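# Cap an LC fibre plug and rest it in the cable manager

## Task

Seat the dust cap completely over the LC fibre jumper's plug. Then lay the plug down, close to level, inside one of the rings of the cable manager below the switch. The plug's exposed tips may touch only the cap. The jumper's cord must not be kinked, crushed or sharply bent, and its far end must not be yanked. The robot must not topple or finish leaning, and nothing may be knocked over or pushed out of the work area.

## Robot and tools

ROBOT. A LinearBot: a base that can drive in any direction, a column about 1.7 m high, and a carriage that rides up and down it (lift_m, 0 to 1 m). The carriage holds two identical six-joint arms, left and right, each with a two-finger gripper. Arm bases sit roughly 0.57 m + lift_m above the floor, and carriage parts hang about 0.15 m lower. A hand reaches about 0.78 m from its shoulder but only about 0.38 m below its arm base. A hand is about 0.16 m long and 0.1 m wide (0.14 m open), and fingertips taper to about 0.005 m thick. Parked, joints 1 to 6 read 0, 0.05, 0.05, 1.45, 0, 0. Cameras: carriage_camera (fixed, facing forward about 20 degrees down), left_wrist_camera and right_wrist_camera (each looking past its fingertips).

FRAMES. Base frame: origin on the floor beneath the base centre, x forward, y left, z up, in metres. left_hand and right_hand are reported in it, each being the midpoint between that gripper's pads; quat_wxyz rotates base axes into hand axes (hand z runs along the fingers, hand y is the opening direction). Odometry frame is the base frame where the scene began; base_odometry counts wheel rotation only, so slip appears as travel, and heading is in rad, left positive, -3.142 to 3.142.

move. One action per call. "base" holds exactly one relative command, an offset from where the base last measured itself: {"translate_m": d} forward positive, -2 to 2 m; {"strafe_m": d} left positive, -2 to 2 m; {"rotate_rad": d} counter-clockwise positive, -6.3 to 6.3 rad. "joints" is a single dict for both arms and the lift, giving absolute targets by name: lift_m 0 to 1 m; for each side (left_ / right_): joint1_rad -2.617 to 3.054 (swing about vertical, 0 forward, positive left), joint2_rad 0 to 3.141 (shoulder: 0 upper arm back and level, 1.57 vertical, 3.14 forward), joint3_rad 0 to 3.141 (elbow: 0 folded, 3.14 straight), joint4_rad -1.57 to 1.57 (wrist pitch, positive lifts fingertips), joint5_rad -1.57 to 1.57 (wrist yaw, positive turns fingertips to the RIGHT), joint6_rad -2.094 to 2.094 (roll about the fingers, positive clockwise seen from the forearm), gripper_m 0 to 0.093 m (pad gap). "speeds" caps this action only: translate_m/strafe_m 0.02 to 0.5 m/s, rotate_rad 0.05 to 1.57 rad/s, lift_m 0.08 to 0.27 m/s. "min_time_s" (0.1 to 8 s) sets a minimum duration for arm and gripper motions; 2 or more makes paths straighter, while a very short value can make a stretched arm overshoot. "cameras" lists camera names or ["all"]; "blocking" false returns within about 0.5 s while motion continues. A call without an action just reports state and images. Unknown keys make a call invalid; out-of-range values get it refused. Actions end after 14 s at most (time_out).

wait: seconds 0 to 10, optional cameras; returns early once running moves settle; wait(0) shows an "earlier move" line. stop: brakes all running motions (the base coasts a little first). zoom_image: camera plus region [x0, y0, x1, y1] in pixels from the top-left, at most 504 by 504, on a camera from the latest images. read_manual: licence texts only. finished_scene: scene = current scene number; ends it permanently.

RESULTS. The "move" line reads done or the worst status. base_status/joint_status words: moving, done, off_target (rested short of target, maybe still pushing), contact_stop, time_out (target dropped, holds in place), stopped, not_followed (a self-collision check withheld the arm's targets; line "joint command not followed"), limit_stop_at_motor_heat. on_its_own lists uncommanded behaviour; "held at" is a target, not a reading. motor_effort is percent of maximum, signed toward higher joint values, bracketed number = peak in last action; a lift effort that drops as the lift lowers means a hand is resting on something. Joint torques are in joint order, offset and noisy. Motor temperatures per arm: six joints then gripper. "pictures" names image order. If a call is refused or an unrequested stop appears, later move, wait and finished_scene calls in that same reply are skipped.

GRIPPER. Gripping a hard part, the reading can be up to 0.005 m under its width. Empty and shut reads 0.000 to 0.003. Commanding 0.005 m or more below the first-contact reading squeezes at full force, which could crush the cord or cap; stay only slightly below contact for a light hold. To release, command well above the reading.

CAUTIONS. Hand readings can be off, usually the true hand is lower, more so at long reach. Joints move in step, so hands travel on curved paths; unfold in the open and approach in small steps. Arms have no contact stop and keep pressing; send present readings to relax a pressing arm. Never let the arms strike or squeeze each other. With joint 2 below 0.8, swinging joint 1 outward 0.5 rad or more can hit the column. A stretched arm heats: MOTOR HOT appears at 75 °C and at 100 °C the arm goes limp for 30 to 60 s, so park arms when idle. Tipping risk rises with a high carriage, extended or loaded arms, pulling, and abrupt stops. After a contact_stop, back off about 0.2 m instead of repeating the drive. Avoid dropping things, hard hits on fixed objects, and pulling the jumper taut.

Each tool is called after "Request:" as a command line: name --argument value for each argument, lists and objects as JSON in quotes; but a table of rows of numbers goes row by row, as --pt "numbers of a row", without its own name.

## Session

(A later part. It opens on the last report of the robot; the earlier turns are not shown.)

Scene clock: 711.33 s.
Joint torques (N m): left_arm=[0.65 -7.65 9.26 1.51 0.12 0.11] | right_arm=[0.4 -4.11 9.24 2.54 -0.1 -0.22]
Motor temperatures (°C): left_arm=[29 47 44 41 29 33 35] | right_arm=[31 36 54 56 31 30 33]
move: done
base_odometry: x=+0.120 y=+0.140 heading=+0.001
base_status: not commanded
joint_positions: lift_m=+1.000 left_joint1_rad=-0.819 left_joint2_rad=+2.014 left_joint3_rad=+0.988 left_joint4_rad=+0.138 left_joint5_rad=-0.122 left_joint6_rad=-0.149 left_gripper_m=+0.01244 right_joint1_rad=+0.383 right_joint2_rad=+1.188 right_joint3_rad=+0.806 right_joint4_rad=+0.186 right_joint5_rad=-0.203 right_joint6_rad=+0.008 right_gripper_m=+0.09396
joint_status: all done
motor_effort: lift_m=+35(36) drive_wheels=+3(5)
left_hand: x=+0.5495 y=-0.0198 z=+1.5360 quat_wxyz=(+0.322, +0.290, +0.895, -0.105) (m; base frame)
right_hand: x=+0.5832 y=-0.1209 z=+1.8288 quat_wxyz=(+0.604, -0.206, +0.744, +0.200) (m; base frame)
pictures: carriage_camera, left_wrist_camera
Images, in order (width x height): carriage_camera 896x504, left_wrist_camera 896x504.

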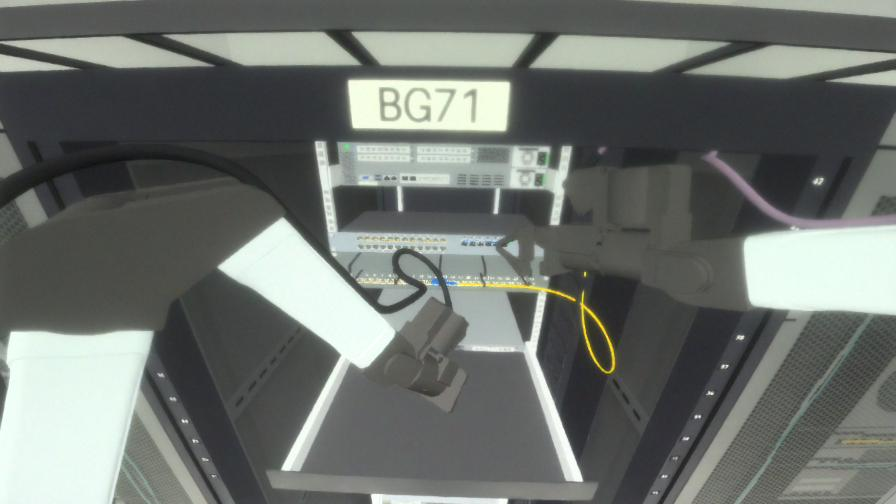

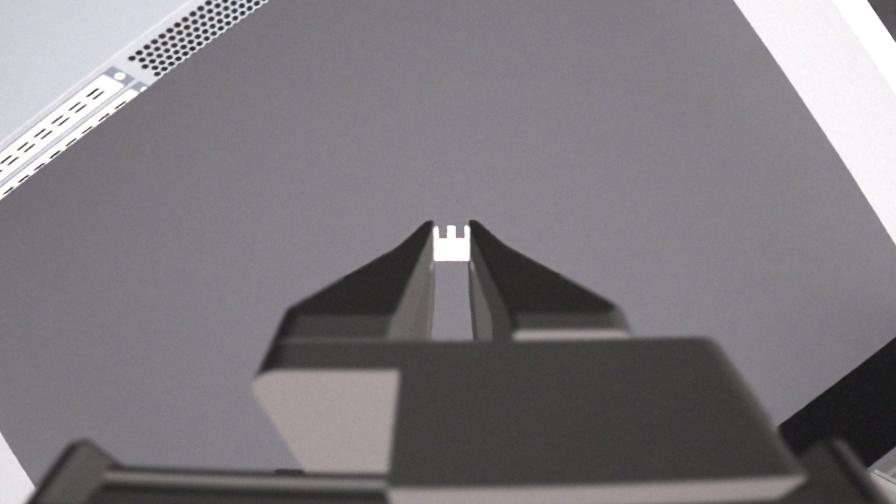

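Request:
move --joints '{"lift_m": 0.9675}' --speeds '{"lift_m": 0.08}'

Request:
move --joints '{"left_gripper_m": 0.03}' --min_time_s 1.0 --cameras '["left_wrist_camera"]'

Request:
zoom_image --camera "left_wrist_camera" --region '[380, 180, 540, 300]'

Scene clock: 716.40 s.
Joint torques (N m): left_arm=[0.62 -7.82 8.59 1.53 0.09 0.11] | right_arm=[0.43 -4.18 9.22 2.58 -0.1 -0.22]
Motor temperatures (°C): left_arm=[29 46 45 41 29 33 35] | right_arm=[31 36 54 56 31 30 33]
move: done
base_odometry: x=+0.120 y=+0.140 heading=+0.001
base_status: not commanded
joint_positions: lift_m=+0.968 left_joint1_rad=-0.819 left_joint2_rad=+2.015 left_joint3_rad=+0.995 left_joint4_rad=+0.137 left_joint5_rad=-0.119 left_joint6_rad=-0.147 left_gripper_m=+0.01244 right_joint1_rad=+0.383 right_joint2_rad=+1.189 right_joint3_rad=+0.806 right_joint4_rad=+0.183 right_joint5_rad=-0.203 right_joint6_rad=+0.008 right_gripper_m=+0.09396
joint_status: all done
motor_effort: lift_m=+34(36) drive_wheels=+3(7)
left_hand: x=+0.5509 y=-0.0220 z=+1.5053 quat_wxyz=(+0.324, +0.291, +0.894, -0.107) (m; base frame)
right_hand: x=+0.5832 y=-0.1209 z=+1.7956 quat_wxyz=(+0.602, -0.206, +0.745, +0.199) (m; base frame)
pictures: none

Scene clock: 717.67 s.
Joint torques (N m): left_arm=[0.65 -7.82 8.61 1.53 0.1 0.11] | right_arm=[0.42 -4.18 9.22 2.58 -0.11 -0.22]
Motor temperatures (°C): left_arm=[29 46 45 41 29 33 35] | right_arm=[31 36 54 56 31 30 33]
move: done
base_odometry: x=+0.120 y=+0.140 heading=+0.001
base_status: not commanded
joint_positions: lift_m=+0.968 left_joint1_rad=-0.819 left_joint2_rad=+2.015 left_joint3_rad=+0.995 left_joint4_rad=+0.137 left_joint5_rad=-0.119 left_joint6_rad=-0.147 left_gripper_m=+0.02989 right_joint1_rad=+0.383 right_joint2_rad=+1.189 right_joint3_rad=+0.806 right_joint4_rad=+0.183 right_joint5_rad=-0.203 right_joint6_rad=+0.008 right_gripper_m=+0.09396
joint_status: all done
motor_effort: lift_m=+34(34) drive_wheels=+1(5)
left_hand: x=+0.5508 y=-0.0220 z=+1.5053 quat_wxyz=(+0.324, +0.291, +0.894, -0.107) (m; base frame)
right_hand: x=+0.5832 y=-0.1209 z=+1.7956 quat_wxyz=(+0.602, -0.206, +0.745, +0.199) (m; base frame)
pictures: left_wrist_camera
Images, in order (width x height): left_wrist_camera 896x504.

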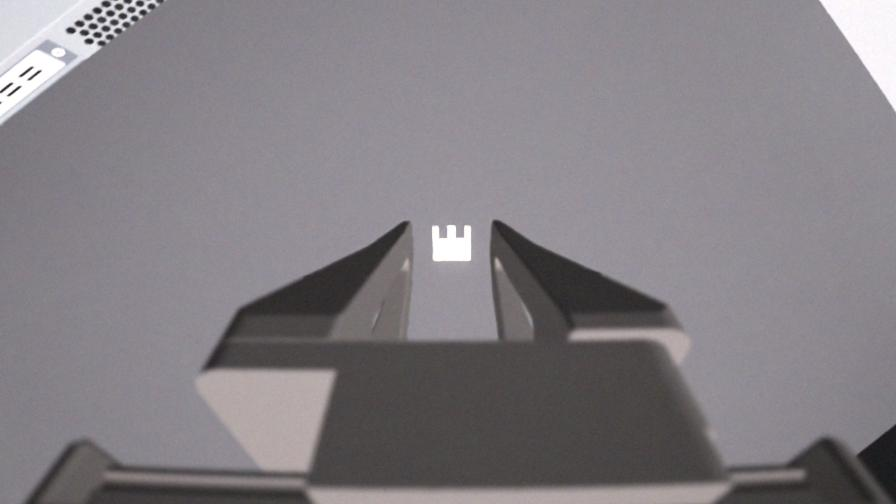

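Scaled by 3.150 from the camera's 896x504 image, which has a finer 1280x720 frame.

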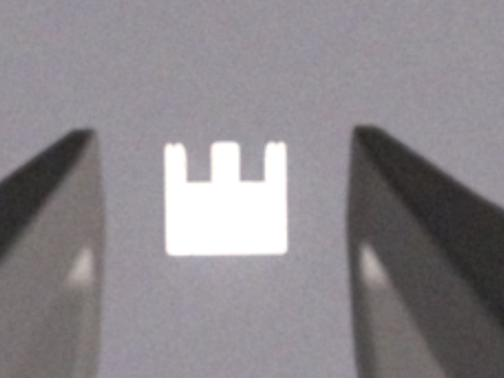

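Request:
move --joints '{"lift_m": 0.976}' --speeds '{"lift_m": 0.08}'

Request:
move --joints '{"left_joint1_rad": -0.842, "left_joint2_rad": 2.1, "left_joint3_rad": 0.72, "left_joint4_rad": 0.798, "left_joint5_rad": -0.182, "left_joint6_rad": -0.1}' --min_time_s 2 --cameras '["left_wrist_camera"]'

Request:
zoom_image --camera "left_wrist_camera" --region '[380, 180, 540, 300]'

Scene clock: 739.33 s.
Joint torques (N m): left_arm=[0.66 -8.25 8.4 1.57 0.09 0.11] | right_arm=[0.42 -4.19 9.24 2.52 -0.1 -0.22]
Motor temperatures (°C): left_arm=[29 46 47 41 29 33 34] | right_arm=[31 36 54 56 31 30 33]
move: done
base_odometry: x=+0.120 y=+0.140 heading=+0.001
base_status: not commanded
joint_positions: lift_m=+0.976 left_joint1_rad=-0.819 left_joint2_rad=+2.020 left_joint3_rad=+0.997 left_joint4_rad=+0.131 left_joint5_rad=-0.118 left_joint6_rad=-0.147 left_gripper_m=+0.02989 right_joint1_rad=+0.383 right_joint2_rad=+1.189 right_joint3_rad=+0.806 right_joint4_rad=+0.186 right_joint5_rad=-0.203 right_joint6_rad=+0.008 right_gripper_m=+0.09396
joint_status: all done
motor_effort: lift_m=+35(43) drive_wheels=+2(4)
left_hand: x=+0.5502 y=-0.0215 z=+1.5114 quat_wxyz=(+0.320, +0.292, +0.895, -0.105) (m; base frame)
right_hand: x=+0.5834 y=-0.1209 z=+1.8048 quat_wxyz=(+0.604, -0.206, +0.744, +0.200) (m; base frame)
pictures: none

Scene clock: 741.67 s.
Joint torques (N m): left_arm=[-0.62 -7.13 3.99 2.16 -0.11 0.12] | right_arm=[0.4 -4.18 9.25 2.53 -0.11 -0.23]
Motor temperatures (°C): left_arm=[29 46 47 41 29 33 34] | right_arm=[31 36 54 56 31 30 33]
move: done
base_odometry: x=+0.120 y=+0.140 heading=+0.001
base_status: not commanded
joint_positions: lift_m=+0.976 left_joint1_rad=-0.834 left_joint2_rad=+2.085 left_joint3_rad=+0.733 left_joint4_rad=+0.781 left_joint5_rad=-0.168 left_joint6_rad=-0.112 left_gripper_m=+0.02989 right_joint1_rad=+0.383 right_joint2_rad=+1.189 right_joint3_rad=+0.806 right_joint4_rad=+0.186 right_joint5_rad=-0.203 right_joint6_rad=+0.008 right_gripper_m=+0.09396
joint_status: all done
motor_effort: lift_m=+35(35) drive_wheels=+0(7)
left_hand: x=+0.5517 y=-0.0203 z=+1.5149 quat_wxyz=(+0.459, +0.271, +0.832, -0.152) (m; base frame)
right_hand: x=+0.5834 y=-0.1209 z=+1.8048 quat_wxyz=(+0.604, -0.206, +0.744, +0.200) (m; base frame)
pictures: left_wrist_camera
Images, in order (width x height): left_wrist_camera 896x504.

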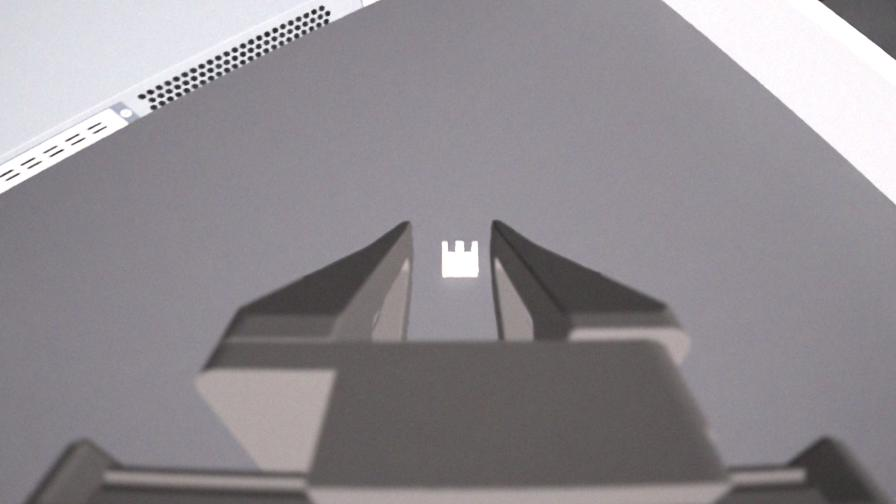

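Scaled by 3.150 from the camera's 896x504 image, which has a finer 1280x720 frame.

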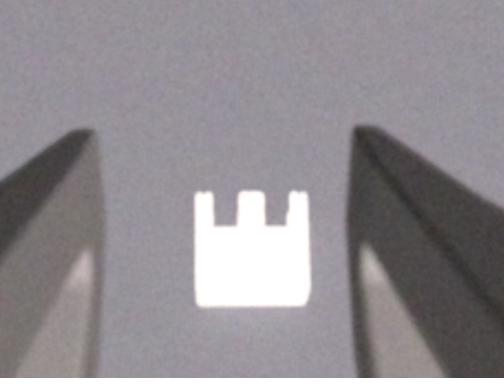

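Request:
move --joints '{"lift_m": 0.9675}' --speeds '{"lift_m": 0.08}' --cameras '["left_wrist_camera"]'

Request:
move --joints '{"left_gripper_m": 0.01}' --min_time_s 1.0 --cameras '["left_wrist_camera"]'

Request:
zoom_image --camera "left_wrist_camera" --region '[380, 180, 540, 300]'

Scene clock: 750.63 s.
Joint torques (N m): left_arm=[-0.66 -7.54 4.1 2.04 -0.11 0.11] | right_arm=[0.38 -4.18 9.18 2.59 -0.1 -0.22]
Motor temperatures (°C): left_arm=[29 47 46 43 29 33 34] | right_arm=[31 36 54 56 31 30 33]
move: done
base_odometry: x=+0.120 y=+0.140 heading=+0.001
base_status: not commanded
joint_positions: lift_m=+0.968 left_joint1_rad=-0.834 left_joint2_rad=+2.089 left_joint3_rad=+0.732 left_joint4_rad=+0.793 left_joint5_rad=-0.171 left_joint6_rad=-0.110 left_gripper_m=+0.02989 right_joint1_rad=+0.383 right_joint2_rad=+1.189 right_joint3_rad=+0.806 right_joint4_rad=+0.182 right_joint5_rad=-0.203 right_joint6_rad=+0.008 right_gripper_m=+0.09396
joint_status: all done
motor_effort: lift_m=+34(35) drive_wheels=+4(4)
left_hand: x=+0.5521 y=-0.0202 z=+1.5061 quat_wxyz=(+0.462, +0.270, +0.831, -0.152) (m; base frame)
right_hand: x=+0.5832 y=-0.1209 z=+1.7955 quat_wxyz=(+0.602, -0.206, +0.745, +0.199) (m; base frame)
pictures: left_wrist_camera
Images, in order (width x height): left_wrist_camera 896x504.

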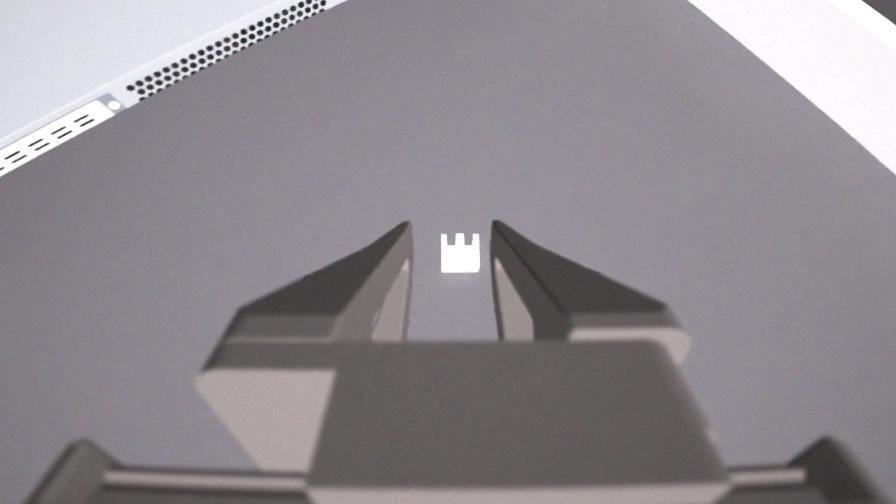

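Scene clock: 751.90 s.
Joint torques (N m): left_arm=[-0.62 -7.53 4.14 2.04 -0.1 0.11] | right_arm=[0.4 -4.18 9.18 2.59 -0.1 -0.22]
Motor temperatures (°C): left_arm=[29 47 46 43 29 33 34] | right_arm=[31 36 54 56 31 30 33]
move: done
base_odometry: x=+0.120 y=+0.140 heading=+0.001
base_status: not commanded
joint_positions: lift_m=+0.968 left_joint1_rad=-0.834 left_joint2_rad=+2.089 left_joint3_rad=+0.732 left_joint4_rad=+0.793 left_joint5_rad=-0.171 left_joint6_rad=-0.110 left_gripper_m=+0.01256 right_joint1_rad=+0.383 right_joint2_rad=+1.189 right_joint3_rad=+0.806 right_joint4_rad=+0.182 right_joint5_rad=-0.203 right_joint6_rad=+0.008 right_gripper_m=+0.09396
joint_status: all done
motor_effort: lift_m=+35(35) drive_wheels=+0(7)
left_hand: x=+0.5521 y=-0.0202 z=+1.5061 quat_wxyz=(+0.462, +0.270, +0.831, -0.152) (m; base frame)
right_hand: x=+0.5832 y=-0.1209 z=+1.7955 quat_wxyz=(+0.602, -0.206, +0.745, +0.199) (m; base frame)
pictures: left_wrist_camera
Images, in order (width x height): left_wrist_camera 896x504.

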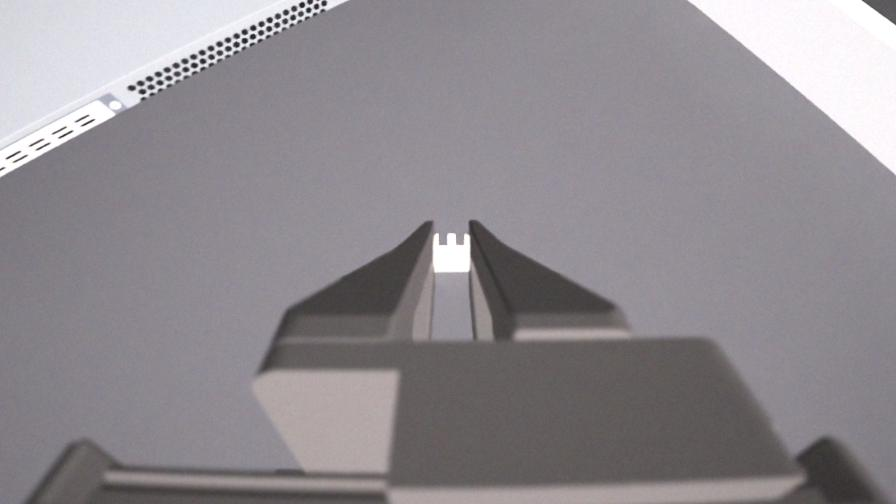

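Scaled by 3.150 from the camera's 896x504 image, which has a finer 1280x720 frame.

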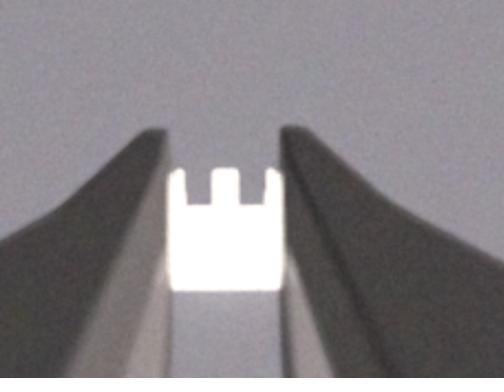

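Request:
move --joints '{"left_gripper_m": 0.005, "lift_m": 1.0}' --speeds '{"lift_m": 0.08}'

Request:
move --joints '{"left_joint1_rad": 0.053, "left_joint2_rad": 1.272, "left_joint3_rad": 1.11, "left_joint4_rad": -0.75, "left_joint5_rad": 0.865, "left_joint6_rad": 0.81, "right_joint1_rad": 0.783, "right_joint2_rad": 1.377, "right_joint3_rad": 0.67, "right_joint4_rad": 0.695, "right_joint5_rad": 0.317, "right_joint6_rad": -1.582, "right_gripper_m": 0.045, "lift_m": 0.92}' --min_time_s 2.5 --speeds '{"lift_m": 0.08}' --cameras '["all"]'

Request:
zoom_image --camera "right_wrist_camera" --region '[300, 100, 620, 280]'

Request:
zoom_image --camera "left_wrist_camera" --region '[380, 180, 540, 300]'

Scene clock: 799.60 s.
Joint torques (N m): left_arm=[-0.62 -7.69 4.07 2.01 -0.1 0.11] | right_arm=[0.42 -4.19 9.2 2.55 -0.1 -0.22]
Motor temperatures (°C): left_arm=[29 48 44 43 29 33 35] | right_arm=[31 36 54 56 31 30 33]
move: off_target
base_odometry: x=+0.120 y=+0.140 heading=+0.001
base_status: not commanded
joint_positions: lift_m=+1.000 left_joint1_rad=-0.834 left_joint2_rad=+2.092 left_joint3_rad=+0.732 left_joint4_rad=+0.795 left_joint5_rad=-0.172 left_joint6_rad=-0.110 left_gripper_m=+0.01255 right_joint1_rad=+0.383 right_joint2_rad=+1.189 right_joint3_rad=+0.806 right_joint4_rad=+0.185 right_joint5_rad=-0.203 right_joint6_rad=+0.008 right_gripper_m=+0.09396
joint_status: left_gripper_m off_target (ended at +0.01255, target +0.00500); the others done
motor_effort: lift_m=+35(42) drive_wheels=+0(5)
left_hand: x=+0.5522 y=-0.0201 z=+1.5380 quat_wxyz=(+0.462, +0.270, +0.831, -0.151) (m; base frame)
right_hand: x=+0.5834 y=-0.1209 z=+1.8288 quat_wxyz=(+0.603, -0.206, +0.744, +0.200) (m; base frame)
pictures: none

Scene clock: 802.50 s.
Joint torques (N m): left_arm=[0.68 -5.79 11.11 1.21 0.54 0.12] | right_arm=[0.58 -4.63 6.22 2.63 0.11 -0.12]
Motor temperatures (°C): left_arm=[29 48 44 43 29 33 35] | right_arm=[31 36 54 56 31 30 33]
move: done
base_odometry: x=+0.120 y=+0.140 heading=+0.001
base_status: not commanded
joint_positions: lift_m=+0.920 left_joint1_rad=+0.045 left_joint2_rad=+1.292 left_joint3_rad=+1.073 left_joint4_rad=-0.741 left_joint5_rad=+0.850 left_joint6_rad=+0.798 left_gripper_m=+0.01255 right_joint1_rad=+0.777 right_joint2_rad=+1.364 right_joint3_rad=+0.685 right_joint4_rad=+0.694 right_joint5_rad=+0.307 right_joint6_rad=-1.570 right_gripper_m=+0.04513
joint_status: all done
motor_effort: lift_m=+34(35) drive_wheels=+1(6)
left_hand: x=+0.5287 y=+0.1902 z=+1.6919 quat_wxyz=(+0.411, +0.435, +0.762, -0.247) (m; base frame)
right_hand: x=+0.5617 y=-0.0401 z=+1.7425 quat_wxyz=(+0.608, -0.597, +0.369, -0.371) (m; base frame)
pictures: carriage_camera, left_wrist_camera, right_wrist_camera
Images, in order (width x height): carriage_camera 896x504, left_wrist_camera 896x504, right_wrist_camera 896x504.

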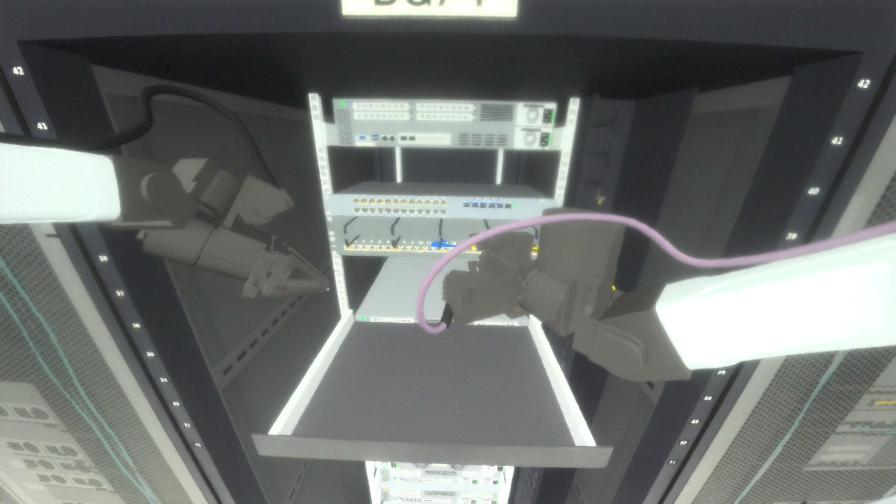

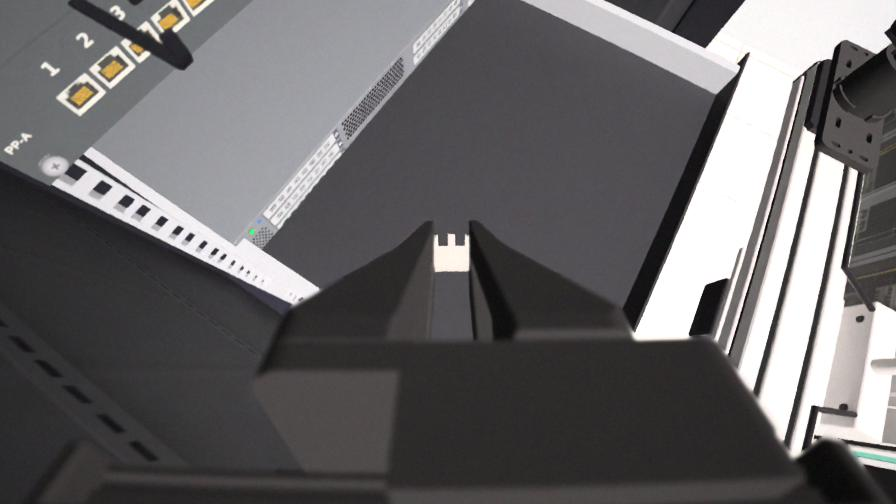

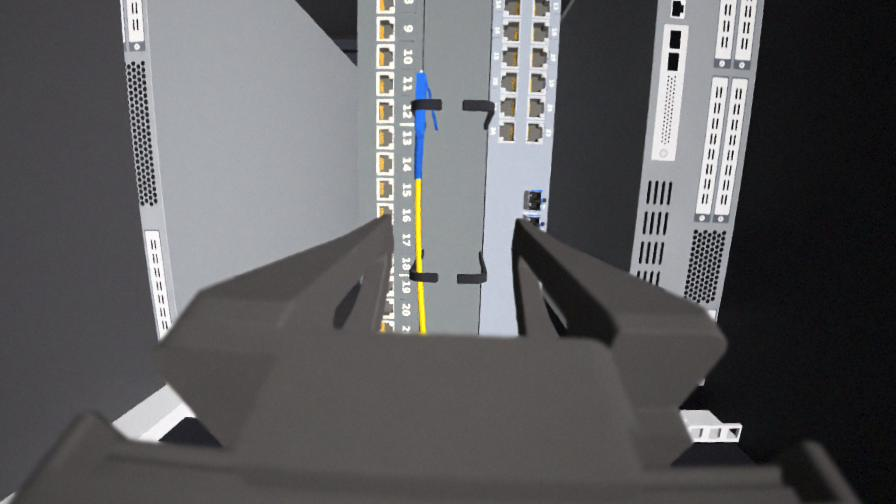

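Scaled by 1.575 from the camera's 896x504 image, which has a finer 1280x720 frame.

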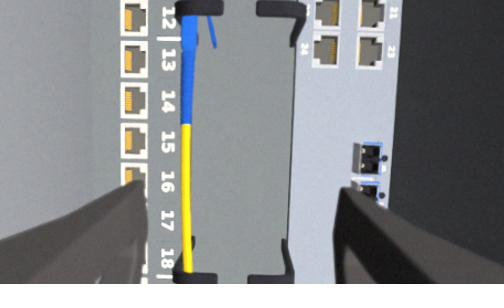

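Scaled by 3.150 from the camera's 896x504 image, which has a finer 1280x720 frame.

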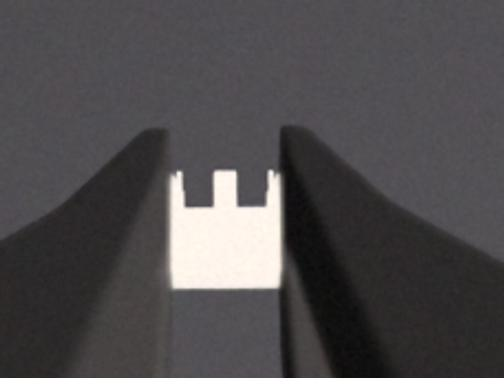

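Request:
zoom_image --camera "right_wrist_camera" --region '[380, 50, 500, 190]'

Scaled by 3.600 from the camera's 896x504 image, which has a finer 1280x720 frame.

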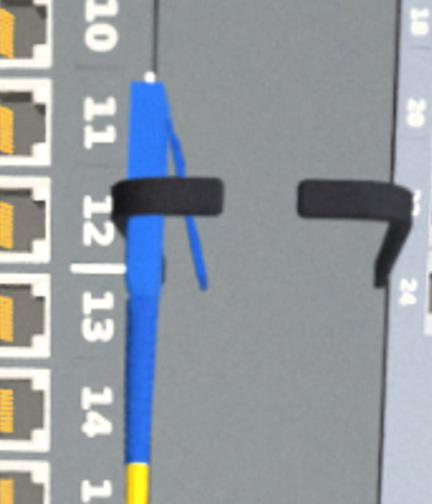

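Request:
move --joints '{"right_joint1_rad": 0.744, "right_joint2_rad": 1.614, "right_joint3_rad": 0.87, "right_joint4_rad": 0.762, "right_joint5_rad": 0.272, "right_joint6_rad": -1.582}' --min_time_s 1.5 --cameras '["right_wrist_camera"]'

Request:
zoom_image --camera "right_wrist_camera" --region '[370, 100, 550, 270]'

Scene clock: 859.77 s.
Joint torques (N m): left_arm=[0.72 -5.78 11.08 1.21 0.53 0.12] | right_arm=[-0.65 -6.49 9.57 2.63 -0.11 -0.13]
Motor temperatures (°C): left_arm=[29 44 55 41 30 33 35] | right_arm=[31 36 54 54 31 30 33]
move: done
base_odometry: x=+0.120 y=+0.140 heading=+0.001
base_status: not commanded
joint_positions: lift_m=+0.920 left_joint1_rad=+0.045 left_joint2_rad=+1.292 left_joint3_rad=+1.073 left_joint4_rad=-0.743 left_joint5_rad=+0.852 left_joint6_rad=+0.799 left_gripper_m=+0.01255 right_joint1_rad=+0.750 right_joint2_rad=+1.599 right_joint3_rad=+0.845 right_joint4_rad=+0.762 right_joint5_rad=+0.282 right_joint6_rad=-1.571 right_gripper_m=+0.04513
joint_status: all done
motor_effort: lift_m=+34(34) drive_wheels=+2(6)
left_hand: x=+0.5283 y=+0.1900 z=+1.6919 quat_wxyz=(+0.410, +0.435, +0.762, -0.248) (m; base frame)
right_hand: x=+0.6054 y=-0.0095 z=+1.7295 quat_wxyz=(+0.605, -0.600, +0.369, -0.371) (m; base frame)
pictures: right_wrist_camera
Images, in order (width x height): right_wrist_camera 896x504.

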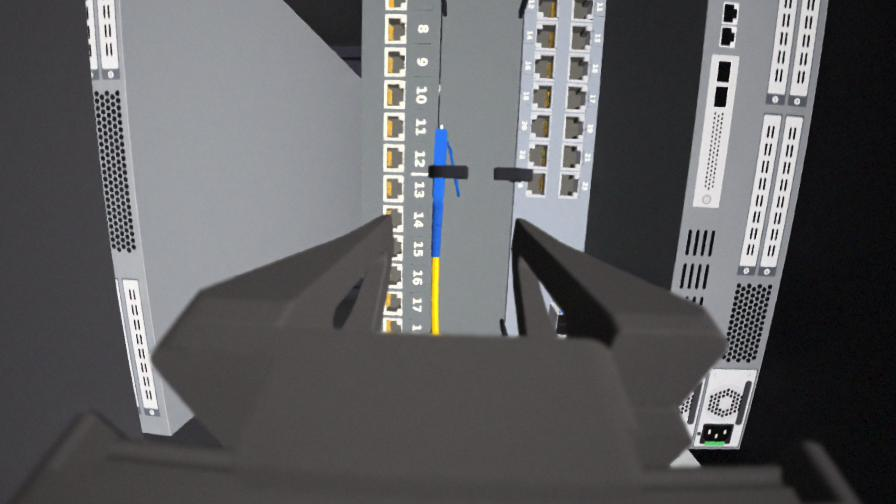

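Scaled by 2.800 from the camera's 896x504 image, which has a finer 1280x720 frame.

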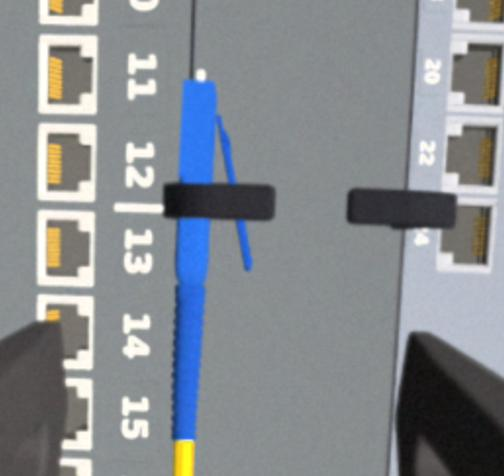

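Request:
move --cameras '["carriage_camera"]'

Request:
zoom_image --camera "carriage_camera" --region '[370, 200, 550, 300]'

Scene clock: 880.90 s.
Joint torques (N m): left_arm=[0.69 -5.79 11.07 1.21 0.54 0.12] | right_arm=[-0.65 -6.5 9.55 2.65 -0.1 -0.13]
Motor temperatures (°C): left_arm=[29 44 57 41 30 33 35] | right_arm=[31 36 54 54 31 30 33]
base_odometry: x=+0.120 y=+0.140 heading=+0.001
base_status: not commanded
joint_positions: lift_m=+0.920 left_joint1_rad=+0.045 left_joint2_rad=+1.292 left_joint3_rad=+1.073 left_joint4_rad=-0.743 left_joint5_rad=+0.852 left_joint6_rad=+0.799 left_gripper_m=+0.01255 right_joint1_rad=+0.750 right_joint2_rad=+1.599 right_joint3_rad=+0.845 right_joint4_rad=+0.762 right_joint5_rad=+0.282 right_joint6_rad=-1.571 right_gripper_m=+0.04513
joint_status: all done
motor_effort: lift_m=+34(34) drive_wheels=+1(6)
left_hand: x=+0.5283 y=+0.1900 z=+1.6919 quat_wxyz=(+0.410, +0.435, +0.762, -0.248) (m; base frame)
right_hand: x=+0.6053 y=-0.0094 z=+1.7295 quat_wxyz=(+0.605, -0.600, +0.369, -0.371) (m; base frame)
pictures: carriage_camera
Images, in order (width x height): carriage_camera 896x504.

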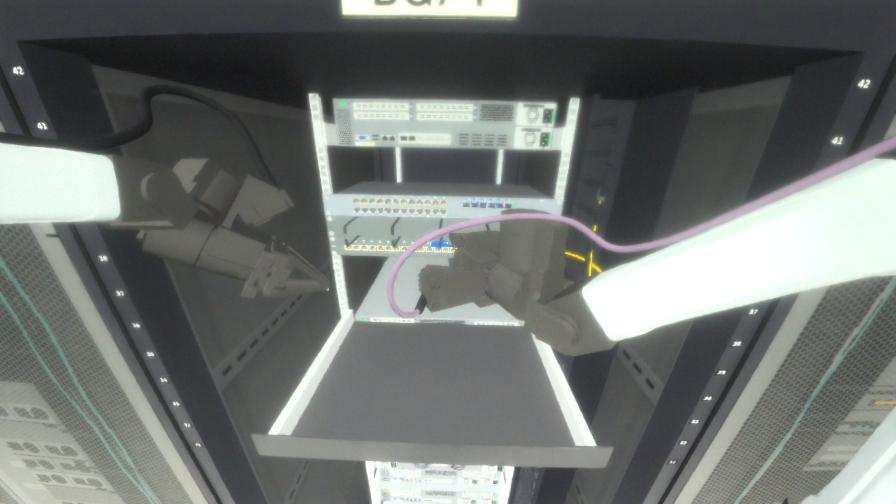

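Scaled by 2.800 from the camera's 896x504 image, which has a finer 1280x720 frame.

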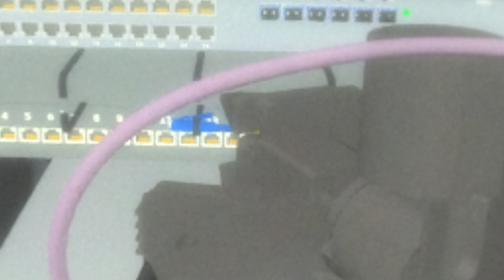

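Request:
move --joints '{"right_joint1_rad": 0.721, "right_joint2_rad": 1.668, "right_joint3_rad": 0.931, "right_joint4_rad": 0.742, "right_joint5_rad": 0.248}' --min_time_s 1.5 --cameras '["right_wrist_camera"]'

Request:
zoom_image --camera "right_wrist_camera" --region '[370, 120, 550, 290]'

Scene clock: 904.77 s.
Joint torques (N m): left_arm=[0.7 -5.78 11.1 1.21 0.54 0.12] | right_arm=[-0.64 -6.98 9.61 2.42 -0.1 -0.13]
Motor temperatures (°C): left_arm=[29 44 58 41 30 33 35] | right_arm=[31 37 54 54 31 30 33]
move: done
base_odometry: x=+0.120 y=+0.140 heading=+0.001
base_status: not commanded
joint_positions: lift_m=+0.920 left_joint1_rad=+0.045 left_joint2_rad=+1.292 left_joint3_rad=+1.073 left_joint4_rad=-0.743 left_joint5_rad=+0.852 left_joint6_rad=+0.799 left_gripper_m=+0.01255 right_joint1_rad=+0.727 right_joint2_rad=+1.652 right_joint3_rad=+0.906 right_joint4_rad=+0.760 right_joint5_rad=+0.258 right_joint6_rad=-1.571 right_gripper_m=+0.04513
joint_status: all done
motor_effort: lift_m=+34(34) drive_wheels=+3(6)
left_hand: x=+0.5283 y=+0.1900 z=+1.6919 quat_wxyz=(+0.410, +0.435, +0.762, -0.248) (m; base frame)
right_hand: x=+0.6215 y=-0.0050 z=+1.7320 quat_wxyz=(+0.607, -0.598, +0.369, -0.372) (m; base frame)
pictures: right_wrist_camera
Images, in order (width x height): right_wrist_camera 896x504.

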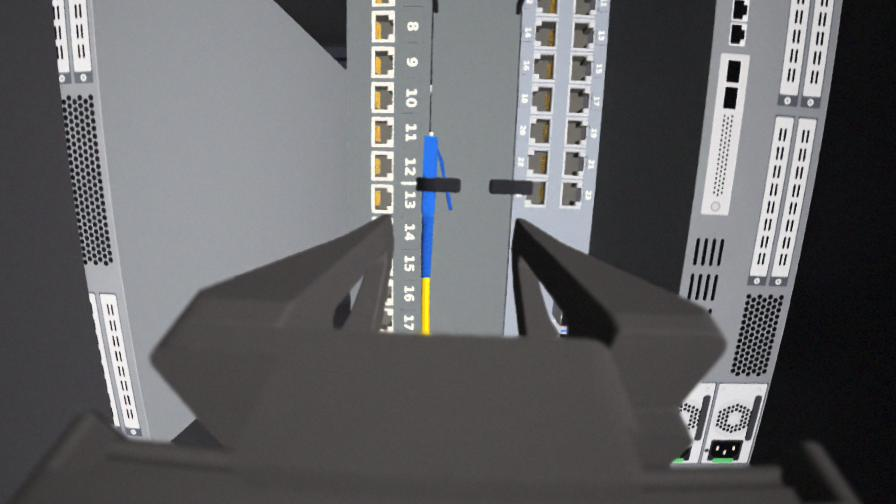

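Scaled by 2.800 from the camera's 896x504 image, which has a finer 1280x720 frame.

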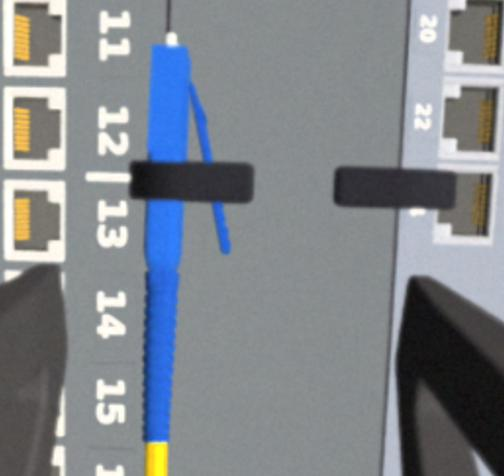

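Request:
move --joints '{"right_joint1_rad": 0.678, "right_joint2_rad": 1.752, "right_joint3_rad": 1.013, "right_joint4_rad": 0.729, "right_joint5_rad": 0.203}' --min_time_s 2 --cameras '["right_wrist_camera"]'

Request:
zoom_image --camera "right_wrist_camera" --region '[370, 120, 550, 290]'

Scene clock: 933.83 s.
Joint torques (N m): left_arm=[0.69 -5.78 11.06 1.21 0.54 0.12] | right_arm=[-0.64 -7.68 9.61 2.44 -0.11 -0.13]
Motor temperatures (°C): left_arm=[29 44 59 40 30 33 36] | right_arm=[31 39 56 53 31 30 33]
move: done
base_odometry: x=+0.120 y=+0.140 heading=+0.001
base_status: not commanded
joint_positions: lift_m=+0.920 left_joint1_rad=+0.045 left_joint2_rad=+1.292 left_joint3_rad=+1.073 left_joint4_rad=-0.743 left_joint5_rad=+0.852 left_joint6_rad=+0.799 left_gripper_m=+0.01255 right_joint1_rad=+0.684 right_joint2_rad=+1.734 right_joint3_rad=+0.988 right_joint4_rad=+0.747 right_joint5_rad=+0.213 right_joint6_rad=-1.571 right_gripper_m=+0.04513
joint_status: all done
motor_effort: lift_m=+34(34) drive_wheels=+4(7)
left_hand: x=+0.5283 y=+0.1900 z=+1.6919 quat_wxyz=(+0.410, +0.435, +0.762, -0.248) (m; base frame)
right_hand: x=+0.6475 y=-0.0020 z=+1.7258 quat_wxyz=(+0.603, -0.603, +0.369, -0.370) (m; base frame)
pictures: right_wrist_camera
Images, in order (width x height): right_wrist_camera 896x504.

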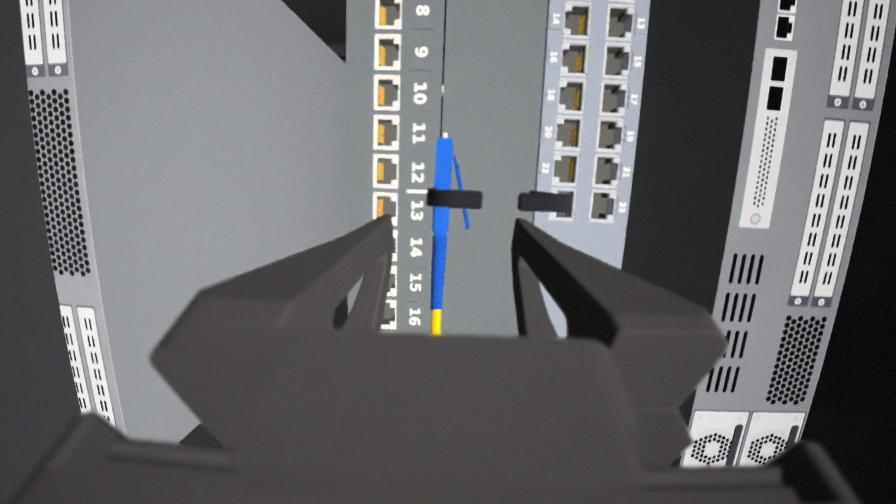

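Scaled by 2.800 from the camera's 896x504 image, which has a finer 1280x720 frame.

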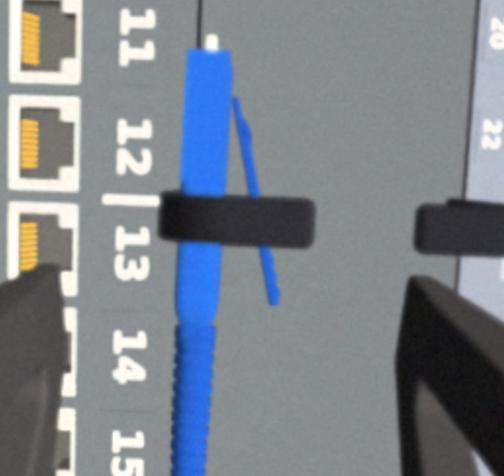

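Request:
move --joints '{"right_joint1_rad": 0.666, "right_joint2_rad": 1.769, "right_joint3_rad": 1.03, "right_joint4_rad": 0.729, "right_joint5_rad": 0.192}' --min_time_s 1.5

Request:
move --joints '{"right_gripper_m": 0.016}' --min_time_s 1.5 --cameras '["right_wrist_camera"]'

Request:
zoom_image --camera "right_wrist_camera" --region '[370, 120, 550, 290]'

Scene clock: 952.93 s.
Joint torques (N m): left_arm=[0.7 -5.76 11.1 1.21 0.54 0.12] | right_arm=[-0.66 -7.83 9.59 2.44 -0.11 -0.13]
Motor temperatures (°C): left_arm=[29 44 60 40 30 33 36] | right_arm=[31 39 58 55 31 30 33]
move: done
base_odometry: x=+0.120 y=+0.140 heading=+0.001
base_status: not commanded
joint_positions: lift_m=+0.920 left_joint1_rad=+0.045 left_joint2_rad=+1.292 left_joint3_rad=+1.073 left_joint4_rad=-0.743 left_joint5_rad=+0.852 left_joint6_rad=+0.799 left_gripper_m=+0.01255 right_joint1_rad=+0.672 right_joint2_rad=+1.751 right_joint3_rad=+1.005 right_joint4_rad=+0.747 right_joint5_rad=+0.202 right_joint6_rad=-1.571 right_gripper_m=+0.04513
joint_status: all done
motor_effort: lift_m=+34(34) drive_wheels=+4(5)
left_hand: x=+0.5283 y=+0.1900 z=+1.6919 quat_wxyz=(+0.410, +0.435, +0.762, -0.248) (m; base frame)
right_hand: x=+0.6536 y=-0.0027 z=+1.7251 quat_wxyz=(+0.603, -0.603, +0.370, -0.370) (m; base frame)
pictures: none

Scene clock: 954.73 s.
Joint torques (N m): left_arm=[0.72 -5.75 11.07 1.21 0.53 0.12] | right_arm=[-0.66 -7.82 9.59 2.45 -0.1 -0.13]
Motor temperatures (°C): left_arm=[29 44 60 40 30 33 36] | right_arm=[31 39 58 55 31 30 33]
move: done
base_odometry: x=+0.120 y=+0.140 heading=+0.001
base_status: not commanded
joint_positions: lift_m=+0.920 left_joint1_rad=+0.045 left_joint2_rad=+1.292 left_joint3_rad=+1.073 left_joint4_rad=-0.743 left_joint5_rad=+0.852 left_joint6_rad=+0.799 left_gripper_m=+0.01255 right_joint1_rad=+0.672 right_joint2_rad=+1.751 right_joint3_rad=+1.005 right_joint4_rad=+0.747 right_joint5_rad=+0.202 right_joint6_rad=-1.572 right_gripper_m=+0.01614
joint_status: all done
motor_effort: lift_m=+34(34) drive_wheels=+4(5)
left_hand: x=+0.5283 y=+0.1900 z=+1.6919 quat_wxyz=(+0.410, +0.435, +0.762, -0.248) (m; base frame)
right_hand: x=+0.6536 y=-0.0027 z=+1.7250 quat_wxyz=(+0.603, -0.603, +0.369, -0.370) (m; base frame)
pictures: right_wrist_camera
Images, in order (width x height): right_wrist_camera 896x504.

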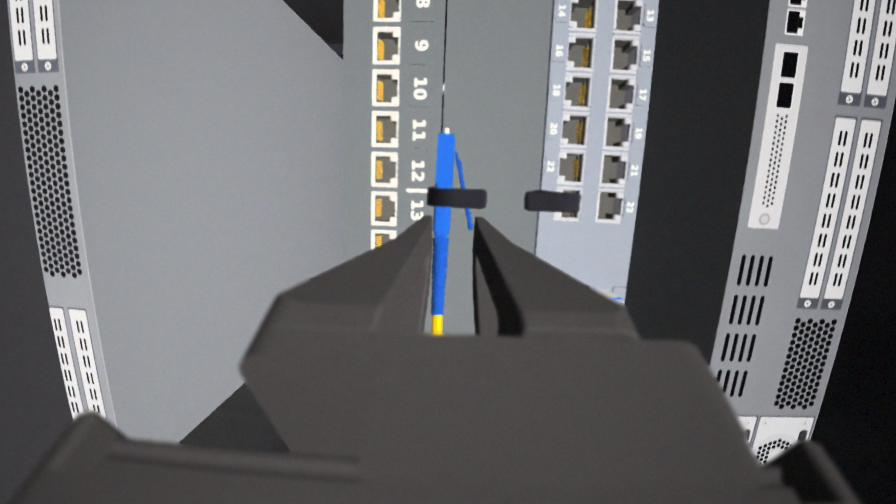

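Scaled by 2.800 from the camera's 896x504 image, which has a finer 1280x720 frame.

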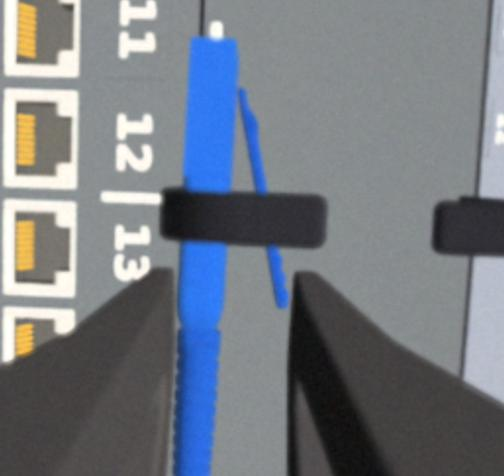

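Request:
move --joints '{"right_gripper_m": 0.011}' --min_time_s 1.5 --cameras '["right_wrist_camera"]'

Request:
zoom_image --camera "right_wrist_camera" --region '[400, 120, 510, 270]'

Scene clock: 962.27 s.
Joint torques (N m): left_arm=[0.68 -5.76 11.08 1.21 0.54 0.12] | right_arm=[-0.65 -7.82 9.59 2.45 -0.1 -0.13]
Motor temperatures (°C): left_arm=[29 44 60 40 30 33 36] | right_arm=[31 39 58 55 31 30 33]
move: done
base_odometry: x=+0.120 y=+0.140 heading=+0.001
base_status: not commanded
joint_positions: lift_m=+0.920 left_joint1_rad=+0.045 left_joint2_rad=+1.292 left_joint3_rad=+1.073 left_joint4_rad=-0.743 left_joint5_rad=+0.852 left_joint6_rad=+0.799 left_gripper_m=+0.01255 right_joint1_rad=+0.672 right_joint2_rad=+1.751 right_joint3_rad=+1.005 right_joint4_rad=+0.746 right_joint5_rad=+0.202 right_joint6_rad=-1.572 right_gripper_m=+0.01114
joint_status: all done
motor_effort: lift_m=+34(34) drive_wheels=+1(7)
left_hand: x=+0.5283 y=+0.1900 z=+1.6919 quat_wxyz=(+0.410, +0.435, +0.762, -0.248) (m; base frame)
right_hand: x=+0.6536 y=-0.0027 z=+1.7248 quat_wxyz=(+0.602, -0.603, +0.370, -0.370) (m; base frame)
pictures: right_wrist_camera
Images, in order (width x height): right_wrist_camera 896x504.

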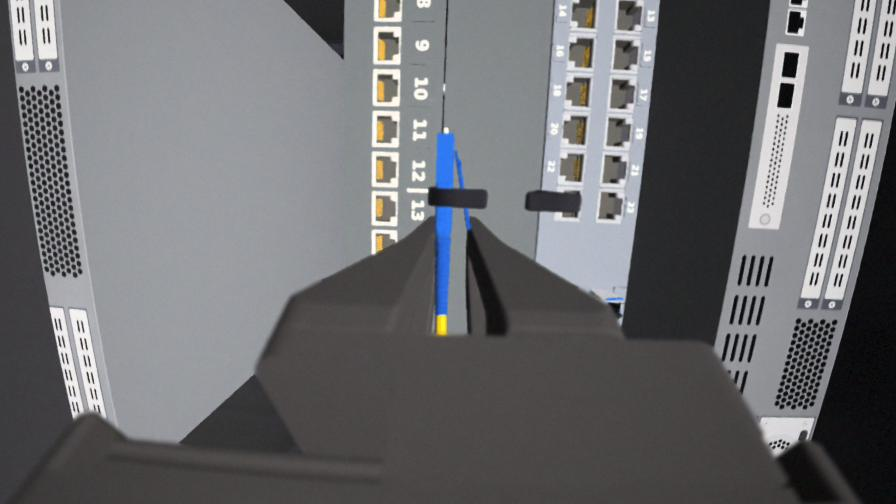

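Scaled by 3.360 from the camera's 896x504 image, which has a finer 1280x720 frame.

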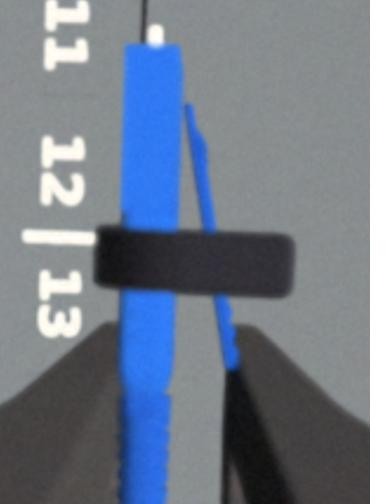

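Request:
move --joints '{"right_gripper_m": 0.007}' --min_time_s 1.5 --cameras '["right_wrist_camera"]'

Request:
zoom_image --camera "right_wrist_camera" --region '[400, 120, 510, 270]'

Scene clock: 967.90 s.
Joint torques (N m): left_arm=[0.7 -5.76 11.07 1.21 0.54 0.12] | right_arm=[-0.65 -7.83 9.61 2.47 -0.1 -0.12]
Motor temperatures (°C): left_arm=[29 44 61 40 30 33 36] | right_arm=[31 39 59 56 31 30 33]
move: done
base_odometry: x=+0.120 y=+0.140 heading=+0.001
base_status: not commanded
joint_positions: lift_m=+0.920 left_joint1_rad=+0.045 left_joint2_rad=+1.292 left_joint3_rad=+1.073 left_joint4_rad=-0.743 left_joint5_rad=+0.852 left_joint6_rad=+0.799 left_gripper_m=+0.01255 right_joint1_rad=+0.672 right_joint2_rad=+1.751 right_joint3_rad=+1.005 right_joint4_rad=+0.745 right_joint5_rad=+0.202 right_joint6_rad=-1.572 right_gripper_m=+0.00715
joint_status: all done
motor_effort: lift_m=+34(34) drive_wheels=+4(7)
left_hand: x=+0.5283 y=+0.1900 z=+1.6919 quat_wxyz=(+0.410, +0.435, +0.762, -0.248) (m; base frame)
right_hand: x=+0.6536 y=-0.0027 z=+1.7246 quat_wxyz=(+0.602, -0.603, +0.370, -0.370) (m; base frame)
pictures: right_wrist_camera
Images, in order (width x height): right_wrist_camera 896x504.

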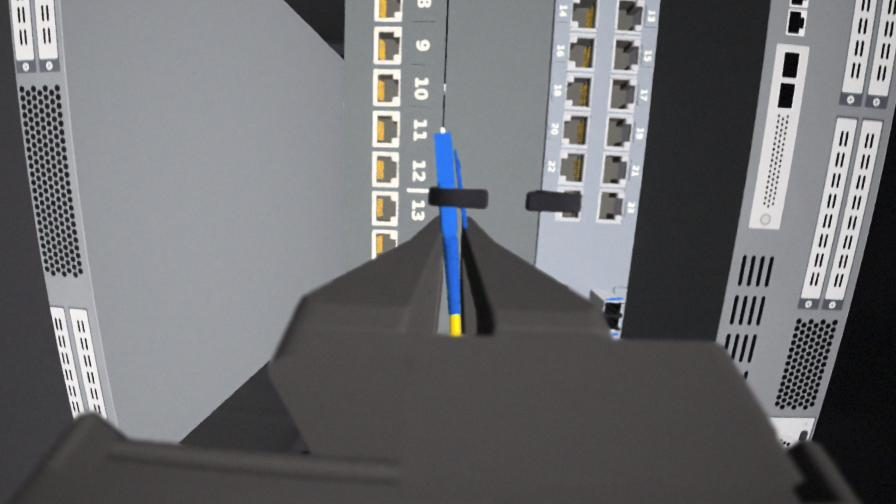

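Scaled by 3.360 from the camera's 896x504 image, which has a finer 1280x720 frame.

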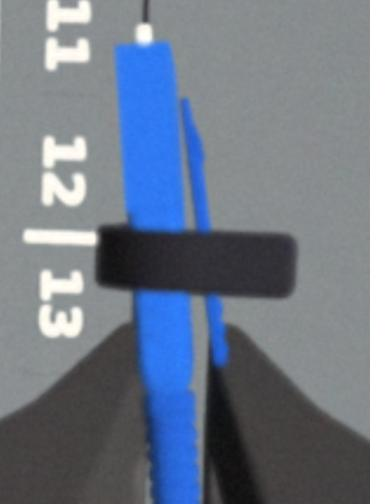

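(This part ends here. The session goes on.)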